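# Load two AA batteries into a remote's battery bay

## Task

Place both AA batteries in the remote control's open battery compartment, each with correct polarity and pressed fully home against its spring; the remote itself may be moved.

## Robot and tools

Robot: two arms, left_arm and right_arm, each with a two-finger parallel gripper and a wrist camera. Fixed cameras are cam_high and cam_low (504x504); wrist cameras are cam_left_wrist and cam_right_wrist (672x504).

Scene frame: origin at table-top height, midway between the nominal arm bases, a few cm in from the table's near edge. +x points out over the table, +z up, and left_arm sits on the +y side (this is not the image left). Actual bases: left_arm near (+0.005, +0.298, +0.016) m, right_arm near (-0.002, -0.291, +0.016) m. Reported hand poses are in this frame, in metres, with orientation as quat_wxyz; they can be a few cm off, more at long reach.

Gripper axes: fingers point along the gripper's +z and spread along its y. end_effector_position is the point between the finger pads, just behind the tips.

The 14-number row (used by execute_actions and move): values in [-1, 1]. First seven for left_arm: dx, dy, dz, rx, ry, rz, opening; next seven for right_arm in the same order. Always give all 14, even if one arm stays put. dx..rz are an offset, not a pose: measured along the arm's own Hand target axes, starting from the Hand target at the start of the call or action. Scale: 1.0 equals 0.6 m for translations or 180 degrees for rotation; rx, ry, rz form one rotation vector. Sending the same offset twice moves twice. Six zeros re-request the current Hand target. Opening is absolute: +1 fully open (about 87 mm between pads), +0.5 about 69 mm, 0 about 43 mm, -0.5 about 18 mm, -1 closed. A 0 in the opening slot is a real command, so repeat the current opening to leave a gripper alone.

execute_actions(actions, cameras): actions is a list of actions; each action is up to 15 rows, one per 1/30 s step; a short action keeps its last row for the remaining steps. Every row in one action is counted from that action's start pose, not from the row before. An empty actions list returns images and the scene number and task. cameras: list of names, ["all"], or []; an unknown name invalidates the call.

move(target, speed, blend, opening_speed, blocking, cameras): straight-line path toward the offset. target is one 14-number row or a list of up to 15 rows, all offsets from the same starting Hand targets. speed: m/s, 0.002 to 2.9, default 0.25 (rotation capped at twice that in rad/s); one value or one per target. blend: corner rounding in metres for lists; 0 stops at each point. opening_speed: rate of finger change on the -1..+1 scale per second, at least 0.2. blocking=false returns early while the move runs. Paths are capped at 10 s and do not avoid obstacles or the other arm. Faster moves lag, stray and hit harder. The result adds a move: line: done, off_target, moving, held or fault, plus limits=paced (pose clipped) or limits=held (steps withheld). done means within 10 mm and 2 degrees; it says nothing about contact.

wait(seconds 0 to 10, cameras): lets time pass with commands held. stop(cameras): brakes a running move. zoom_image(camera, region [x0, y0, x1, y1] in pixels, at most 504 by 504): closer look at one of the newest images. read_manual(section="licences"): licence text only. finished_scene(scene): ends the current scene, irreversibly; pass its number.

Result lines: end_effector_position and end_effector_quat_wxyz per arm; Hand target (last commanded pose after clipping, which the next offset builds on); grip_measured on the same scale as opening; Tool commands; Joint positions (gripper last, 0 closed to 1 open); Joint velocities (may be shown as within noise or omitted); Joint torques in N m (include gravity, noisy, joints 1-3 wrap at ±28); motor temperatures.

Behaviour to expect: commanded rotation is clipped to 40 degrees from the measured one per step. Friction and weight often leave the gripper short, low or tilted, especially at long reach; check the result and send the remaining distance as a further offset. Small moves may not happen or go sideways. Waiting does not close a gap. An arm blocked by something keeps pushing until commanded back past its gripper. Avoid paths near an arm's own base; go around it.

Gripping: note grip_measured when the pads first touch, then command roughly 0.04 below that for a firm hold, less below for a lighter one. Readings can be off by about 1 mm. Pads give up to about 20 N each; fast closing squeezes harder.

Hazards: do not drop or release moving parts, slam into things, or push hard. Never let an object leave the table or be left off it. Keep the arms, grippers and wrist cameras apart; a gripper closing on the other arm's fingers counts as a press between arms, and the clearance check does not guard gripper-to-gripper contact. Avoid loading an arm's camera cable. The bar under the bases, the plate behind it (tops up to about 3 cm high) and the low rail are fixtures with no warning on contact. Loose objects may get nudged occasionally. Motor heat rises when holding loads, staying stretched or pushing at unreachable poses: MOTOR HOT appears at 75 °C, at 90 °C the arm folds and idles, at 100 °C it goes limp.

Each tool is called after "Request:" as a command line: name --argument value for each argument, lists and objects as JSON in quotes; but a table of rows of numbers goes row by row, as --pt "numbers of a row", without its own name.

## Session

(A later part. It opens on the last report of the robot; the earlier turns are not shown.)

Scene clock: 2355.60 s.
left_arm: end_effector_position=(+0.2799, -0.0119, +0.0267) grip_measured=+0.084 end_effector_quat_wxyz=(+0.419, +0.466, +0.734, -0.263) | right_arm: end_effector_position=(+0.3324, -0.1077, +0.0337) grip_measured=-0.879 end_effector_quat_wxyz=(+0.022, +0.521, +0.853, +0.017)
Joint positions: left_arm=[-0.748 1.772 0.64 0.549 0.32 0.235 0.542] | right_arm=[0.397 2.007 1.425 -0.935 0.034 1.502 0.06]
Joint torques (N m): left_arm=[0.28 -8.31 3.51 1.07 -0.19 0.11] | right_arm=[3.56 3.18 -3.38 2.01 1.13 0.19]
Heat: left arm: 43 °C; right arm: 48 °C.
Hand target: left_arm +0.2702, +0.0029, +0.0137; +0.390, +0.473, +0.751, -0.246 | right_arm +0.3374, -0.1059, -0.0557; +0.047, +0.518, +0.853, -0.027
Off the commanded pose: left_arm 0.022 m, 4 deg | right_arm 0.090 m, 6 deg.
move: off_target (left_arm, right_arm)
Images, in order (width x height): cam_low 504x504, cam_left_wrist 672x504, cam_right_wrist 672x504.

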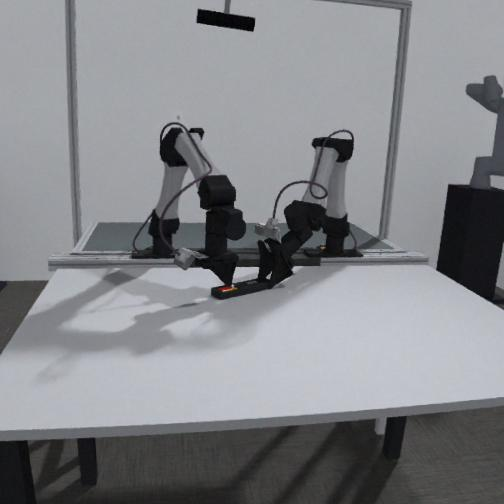

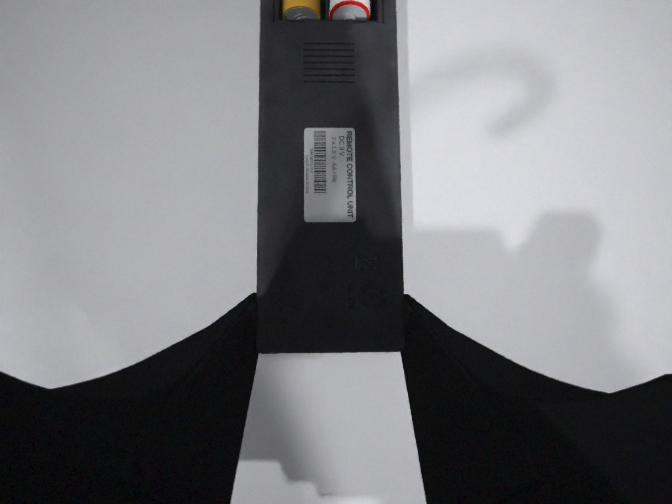

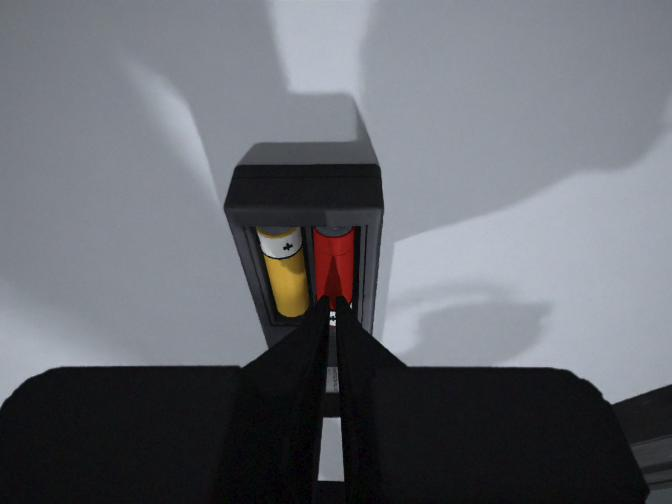

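Request:
move --pt "0 0 0 0 0 0 -0.05 0.015 0 -0.16 0 0.02 0 -0.88" --pt "0 0 0 0 0 0 -0.05 0.022 0.001 -0.16 0 0.02 0 -0.88" --pt "0 0 0 0 0 0 -0.05 0.018 0.001 -0.04 0 0.0 0 -0.88" --pt "0 0 0 0 0 0 -0.05 0.0 0.001 0.03 0 0.0 0 -0.88" --speed 0.1 --cameras '["cam_right_wrist","cam_low","cam_left_wrist"]'

Request:
zoom_image --camera "cam_right_wrist" --region '[230, 180, 430, 380]'

Request:
zoom_image --camera "cam_left_wrist" --region '[250, 0, 410, 60]'

Request:
zoom_image --camera "cam_low" --region '[200, 255, 270, 305]'

Scene clock: 2369.00 s.
left_arm: end_effector_position=(+0.2798, -0.0118, +0.0266) grip_measured=+0.084 end_effector_quat_wxyz=(+0.419, +0.466, +0.734, -0.263) | right_arm: end_effector_position=(+0.3283, -0.0997, +0.0337) grip_measured=-0.879 end_effector_quat_wxyz=(+0.019, +0.514, +0.857, +0.029)
Joint positions: left_arm=[-0.748 1.772 0.64 0.549 0.32 0.235 0.542] | right_arm=[0.413 1.993 1.399 -0.906 0.016 1.502 0.061]
Joint torques (N m): left_arm=[0.34 -8.28 3.52 1.07 -0.18 0.13] | right_arm=[1.69 5.56 -4.16 2.21 1.29 0.13]
Heat: left arm: 43 °C; right arm: 44 °C.
Hand target: left_arm +0.2702, +0.0029, +0.0136; +0.390, +0.473, +0.751, -0.246 | right_arm +0.3389, -0.1073, -0.0736; +0.047, +0.518, +0.853, -0.027
Off the commanded pose: left_arm 0.022 m, 4 deg | right_arm 0.108 m, 7 deg.
move: off_target (left_arm, right_arm)
Images, in order (width x height): cam_low 504x504, cam_left_wrist 672x504, cam_right_wrist 672x504.

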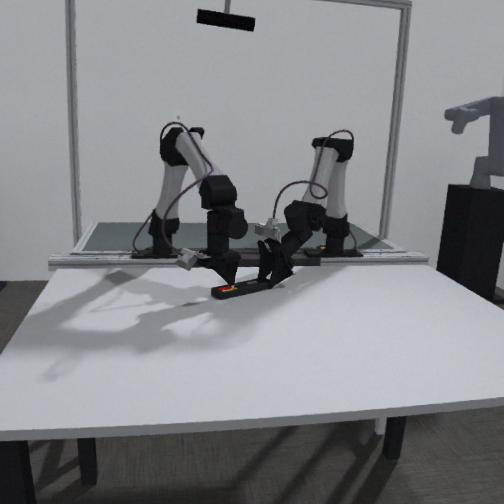

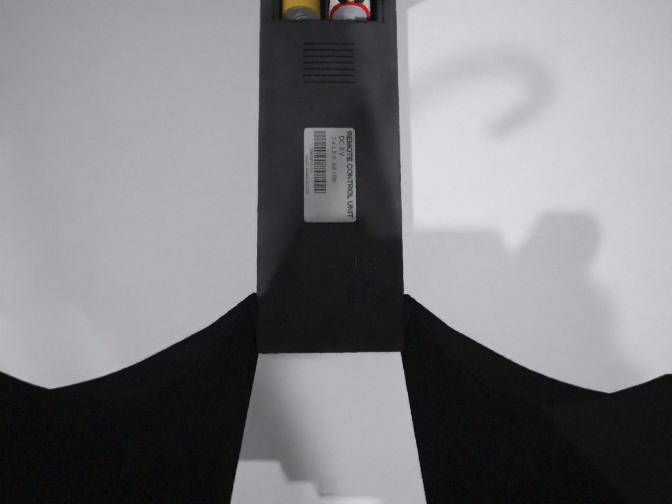

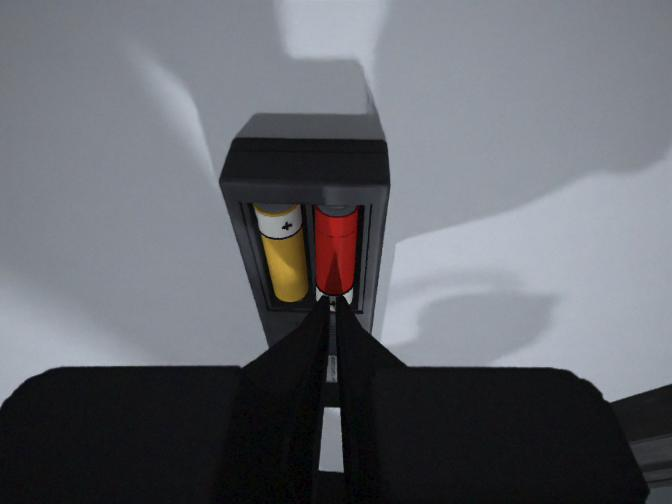

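Scaled by 2.520.

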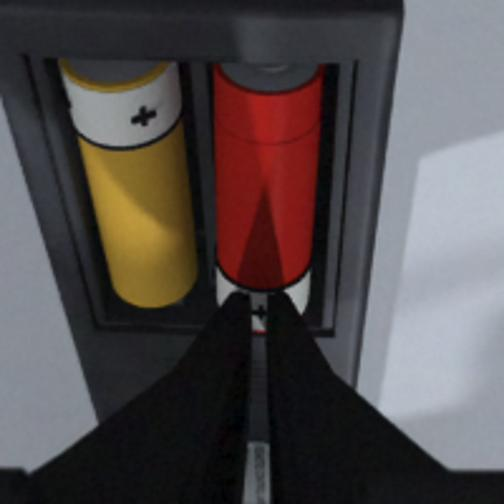

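Scaled by 3.150.

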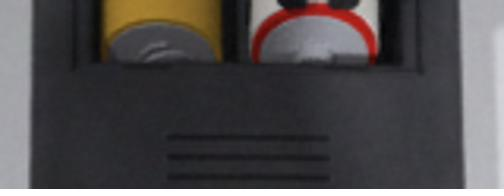

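Scaled by 7.200.

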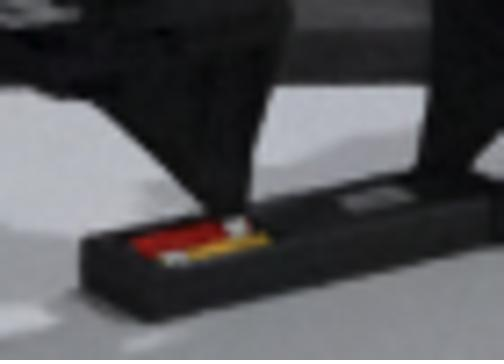

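Request:
move --target '[0,0,0,0,0,0,-0.05,0,0,-0.28,0,0,0,-0.88]' --speed 0.15 --cameras '["all"]'

Request:
zoom_image --camera "cam_low" --region '[200, 255, 270, 305]'

Request:
zoom_image --camera "cam_right_wrist" --region '[230, 200, 480, 420]'

Request:
zoom_image --camera "cam_left_wrist" --region '[250, 0, 410, 60]'

Scene clock: 2393.03 s.
left_arm: end_effector_position=(+0.2798, -0.0118, +0.0266) grip_measured=+0.084 end_effector_quat_wxyz=(+0.419, +0.466, +0.734, -0.263) | right_arm: end_effector_position=(+0.3246, -0.0934, +0.0865) grip_measured=-0.880 end_effector_quat_wxyz=(+0.034, +0.515, +0.856, -0.030)
Joint positions: left_arm=[-0.748 1.772 0.64 0.549 0.32 0.235 0.542] | right_arm=[0.477 2.02 1.667 -1.235 0.107 1.572 0.06]
Joint torques (N m): left_arm=[0.29 -8.29 3.47 1.06 -0.18 0.11] | right_arm=[0.95 -8.49 9.1 0.1 0.48 0.05]
Heat: left arm: 43 °C; right arm: 41 °C.
Hand target: left_arm +0.2702, +0.0029, +0.0136; +0.390, +0.473, +0.751, -0.246 | right_arm +0.3301, -0.0913, +0.0934; +0.047, +0.518, +0.853, -0.027
Off the commanded pose: left_arm 0.022 m, 4 deg | right_arm 0.009 m, 2 deg.
move: off_target (left_arm)

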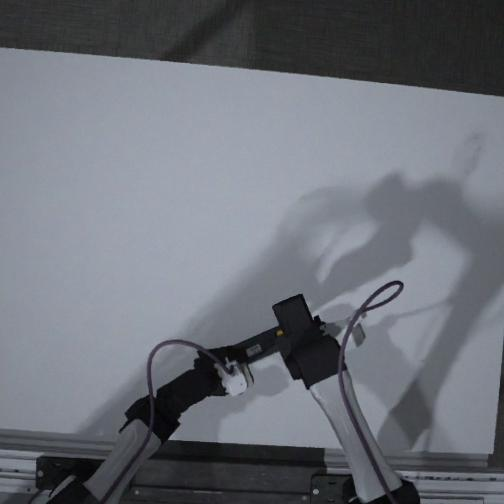

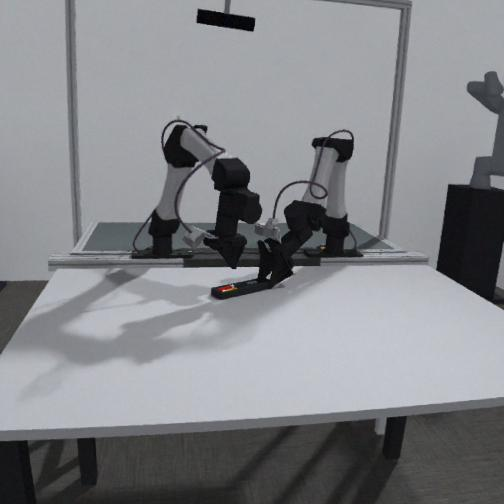

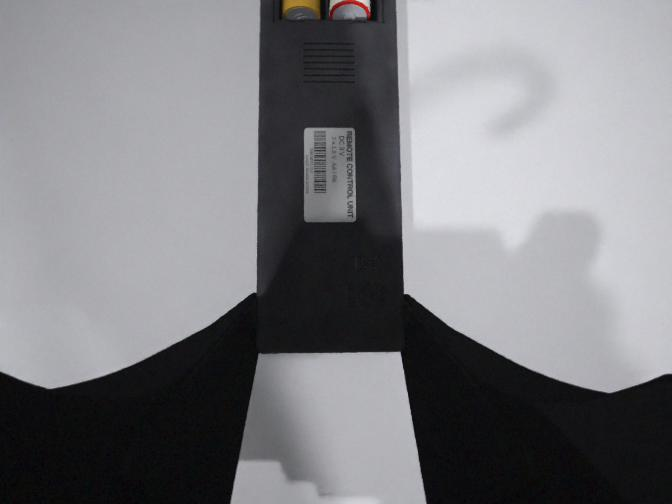

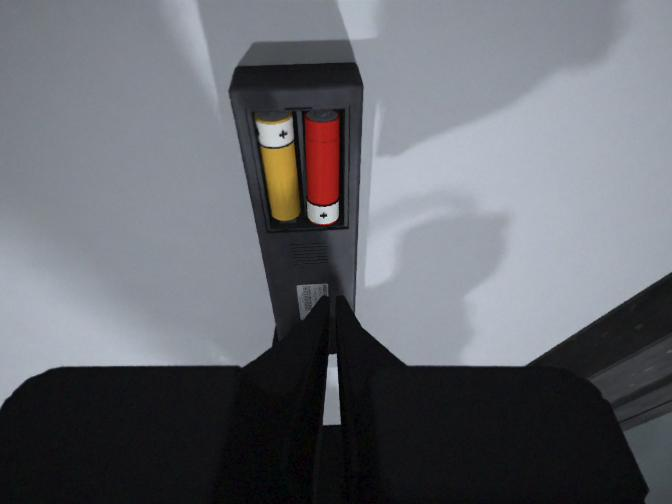

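Scaled by 7.200.

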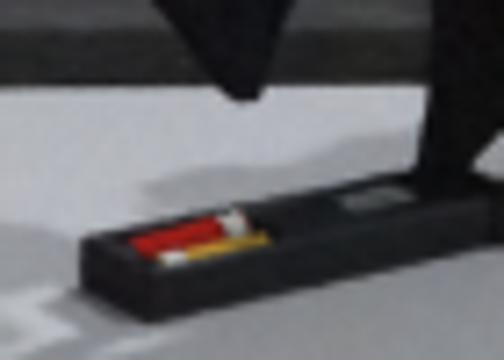

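Scaled by 2.016.

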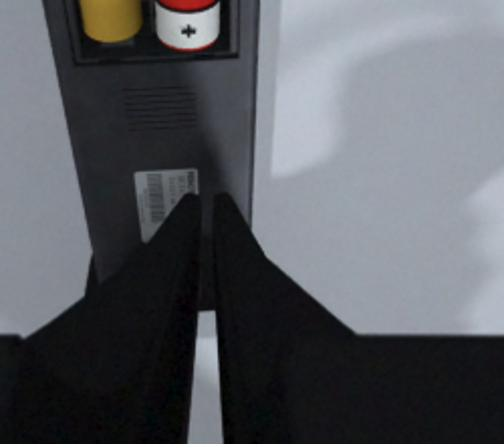

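Scaled by 3.150.

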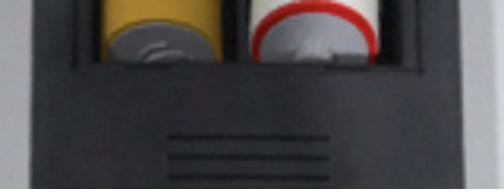

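Request:
move --pt "0 0 0 0 0 0 -0.05 -0.012 0.0 0.07 0 0 0 -0.88" --pt "0 0 0 0 0 0 -0.05 -0.012 0.0 0.14 0 0 0 -0.88" --pt "0 0 0 0 0 0 -0.05 -0.075 -0.03 0.18 0 0 0 -0.88" --pt "0 0 0 0 0 0 -0.05 -0.1 -0.05 0.25 0 0 0 -0.88" --pt "0 0 0 0 0 0 -0.05 -0.05 -0.02 0.27 0 0 0 -0.88" --speed 0.05 --blend 0.01 --cameras '["cam_right_wrist","cam_low","cam_left_wrist"]'

Request:
zoom_image --camera "cam_left_wrist" --region '[250, 0, 410, 60]'

Request:
zoom_image --camera "cam_right_wrist" --region '[230, 50, 480, 370]'

Scene clock: 2414.20 s.
left_arm: end_effector_position=(+0.2798, -0.0118, +0.0267) grip_measured=+0.084 end_effector_quat_wxyz=(+0.419, +0.466, +0.734, -0.263) | right_arm: end_effector_position=(+0.3311, -0.1093, +0.0309) grip_measured=-0.880 end_effector_quat_wxyz=(-0.018, +0.504, +0.860, +0.083)
Joint positions: left_arm=[-0.748 1.772 0.64 0.548 0.32 0.235 0.542] | right_arm=[0.327 1.975 1.332 -0.823 -0.117 1.402 0.06]
Joint torques (N m): left_arm=[0.34 -8.24 3.52 1.07 -0.18 0.12] | right_arm=[1.85 3.97 -0.31 1.56 2.36 0.15]
Heat: left arm: 43 °C; right arm: 42 °C.
Hand target: left_arm +0.2701, +0.0029, +0.0136; +0.390, +0.473, +0.751, -0.246 | right_arm +0.3416, -0.1387, -0.0645; +0.047, +0.518, +0.853, -0.027
Off the commanded pose: left_arm 0.022 m, 4 deg | right_arm 0.100 m, 15 deg.
move: off_target (left_arm, right_arm)
Images, in order (width x height): cam_low 504x504, cam_left_wrist 672x504, cam_right_wrist 672x504.

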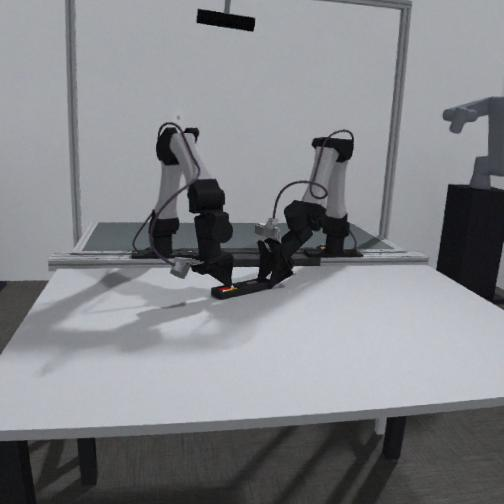

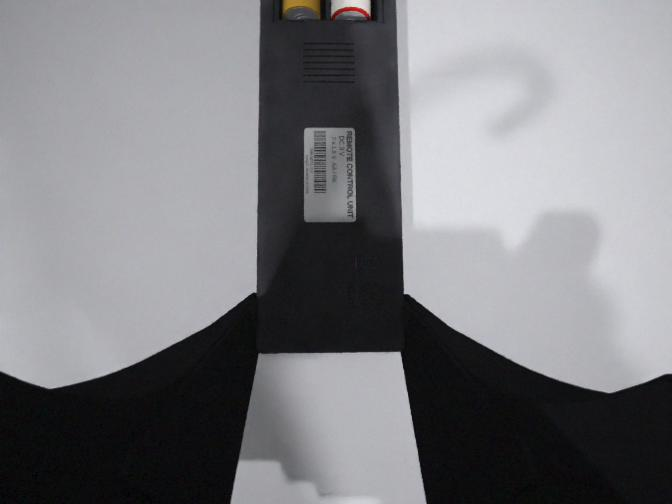

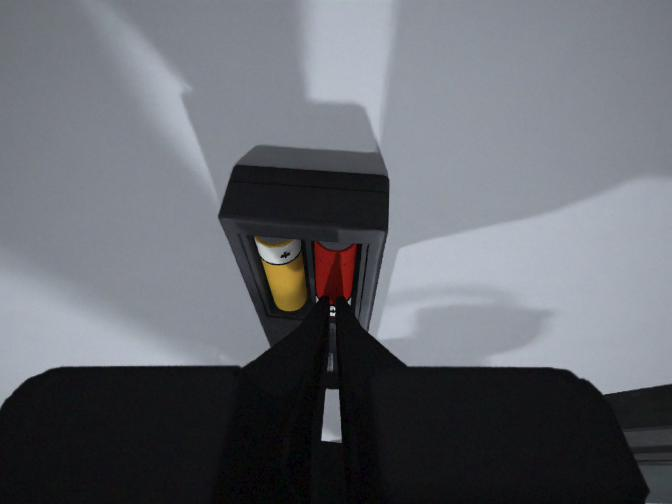

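Scaled by 3.150.

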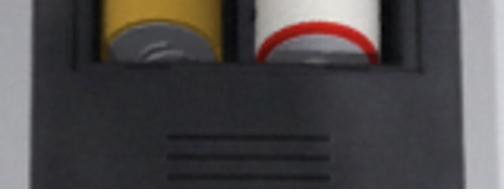

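Scaled by 1.575.

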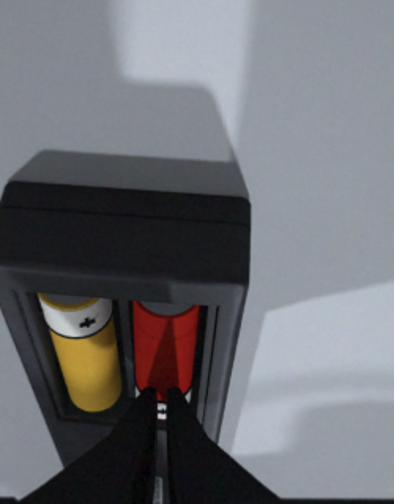

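Request:
move --pt "0 0 0 0 0 0 -0.05 0 0 -0.12 0 0 0 -0.88" --pt "0 0 0 0 0 0 -0.05 0.04 0 -0.3 0 0 0 -0.88" --speed 0.12 --blend 0.02 --cameras '["all"]'

Request:
zoom_image --camera "cam_low" --region '[200, 255, 270, 305]'

Request:
zoom_image --camera "cam_left_wrist" --region '[250, 0, 410, 60]'

Request:
zoom_image --camera "cam_right_wrist" --region '[200, 60, 420, 320]'

Scene clock: 2423.83 s.
left_arm: end_effector_position=(+0.2798, -0.0118, +0.0267) grip_measured=+0.084 end_effector_quat_wxyz=(+0.419, +0.466, +0.734, -0.263) | right_arm: end_effector_position=(+0.3143, -0.1024, +0.0933) grip_measured=-0.880 end_effector_quat_wxyz=(+0.026, +0.514, +0.856, -0.044)
Joint positions: left_arm=[-0.748 1.772 0.64 0.548 0.32 0.235 0.542] | right_arm=[0.469 1.998 1.661 -1.283 0.108 1.562 0.06]
Joint torques (N m): left_arm=[0.29 -8.24 3.48 1.07 -0.18 0.13] | right_arm=[0.87 -10.85 9.18 -0.01 0.46 0.07]
Heat: left arm: 43 °C; right arm: 41 °C.
Hand target: left_arm +0.2701, +0.0029, +0.0136; +0.390, +0.473, +0.751, -0.246 | right_arm +0.3213, -0.1003, +0.1119; +0.047, +0.518, +0.853, -0.027
Off the commanded pose: left_arm 0.022 m, 4 deg | right_arm 0.020 m, 3 deg.
move: off_target (left_arm, right_arm)

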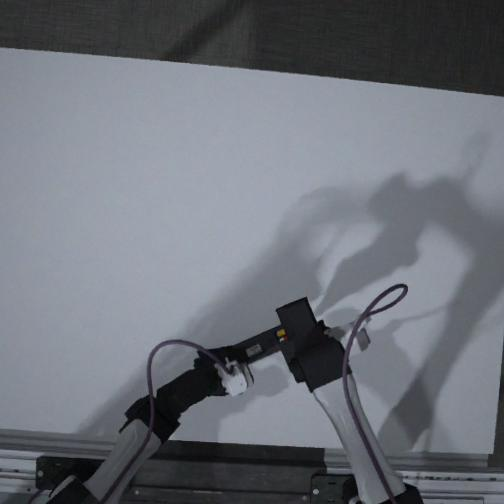

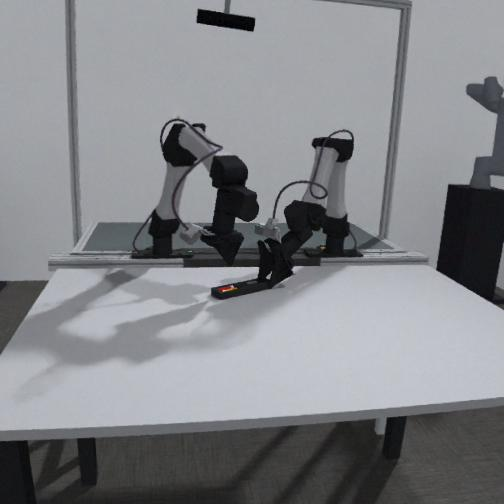

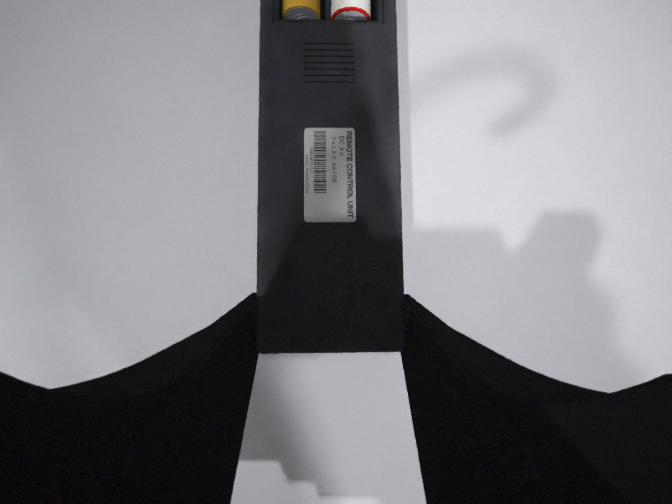

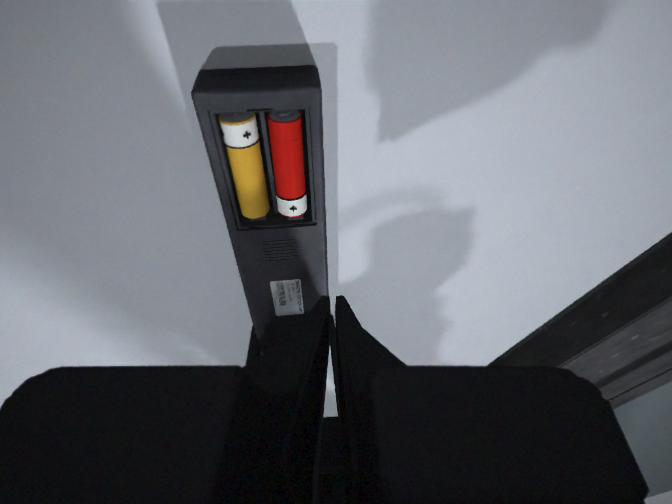

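Scaled by 7.200.

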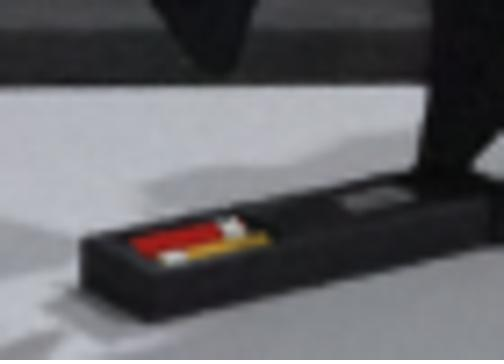

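Scaled by 3.150.

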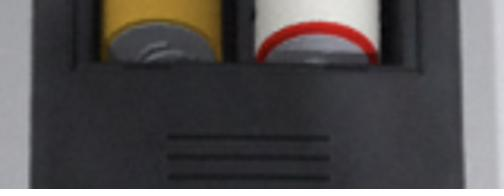

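Scaled by 1.938.

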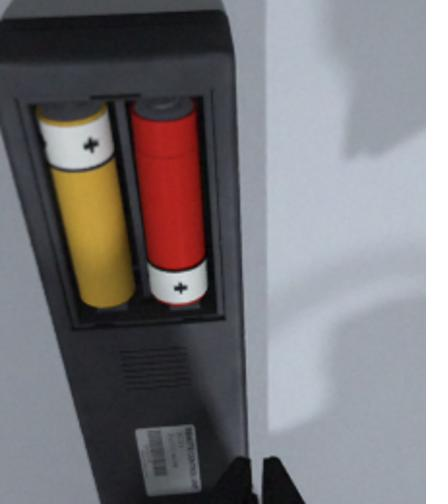

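Request:
move --pt "0 0 0 0 0 0 0.4 0 0 -0.05 0 0 0 -0.88" --pt "0 0 -0.16 0 0 0 0.4 0 0 -0.1 0 0 0 -0.88" --speed 0.1 --opening_speed 0.4 --cameras '["all"]'

Request:
zoom_image --camera "cam_low" --region '[200, 255, 270, 305]'

Request:
zoom_image --camera "cam_right_wrist" --region '[200, 60, 420, 320]'

Scene clock: 2434.57 s.
left_arm: end_effector_position=(+0.2363, +0.0734, +0.0634) grip_measured=+0.400 end_effector_quat_wxyz=(+0.383, +0.468, +0.758, -0.244) | right_arm: end_effector_position=(+0.3147, -0.0961, +0.1618) grip_measured=-0.880 end_effector_quat_wxyz=(+0.033, +0.515, +0.856, -0.034)
Joint positions: left_arm=[-0.616 1.293 0.488 0.097 0.396 0.331 0.7] | right_arm=[0.487 1.998 1.934 -1.534 0.108 1.582 0.06]
Joint torques (N m): left_arm=[0.42 -5.46 6.09 1.61 0.18 0.07] | right_arm=[1.03 -8.81 9.16 0.05 0.46 0.06]
Heat: left arm: 43 °C; right arm: 43 °C.
Hand target: left_arm +0.2362, +0.0737, +0.0689; +0.390, +0.473, +0.751, -0.246 | right_arm +0.3182, -0.0947, +0.1715; +0.047, +0.518, +0.853, -0.027
Off the commanded pose: left_arm 0.005 m, 1 deg | right_arm 0.010 m, 2 deg.
move: done

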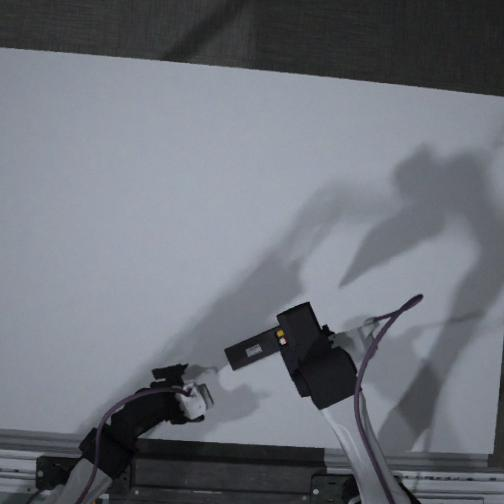

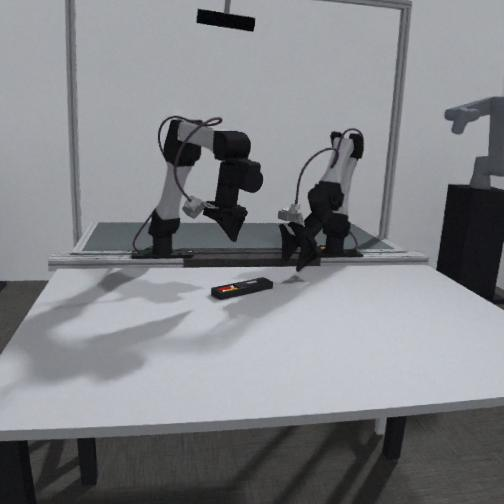

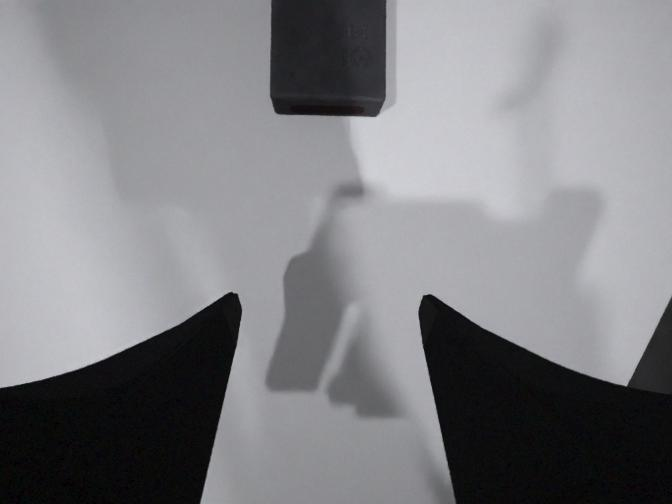

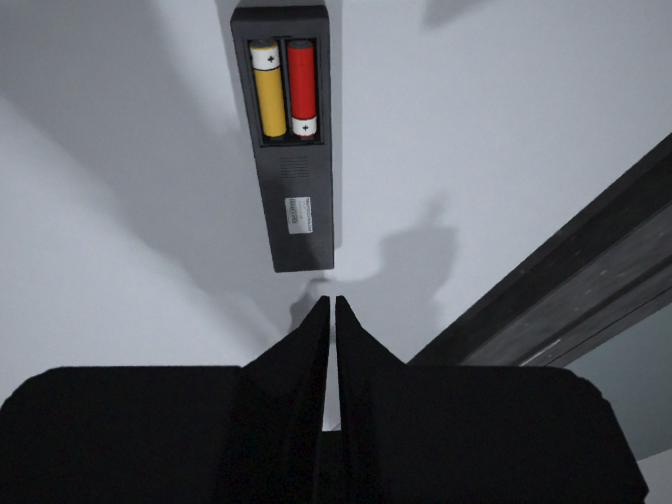

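Scaled by 7.200.

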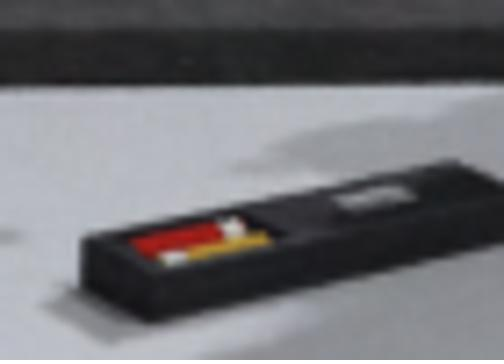

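Scaled by 1.938.

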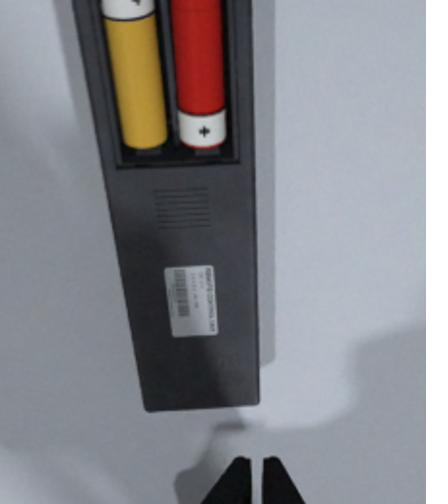

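Request:
finished_scene --scene 2

The scene is finished: the task was done.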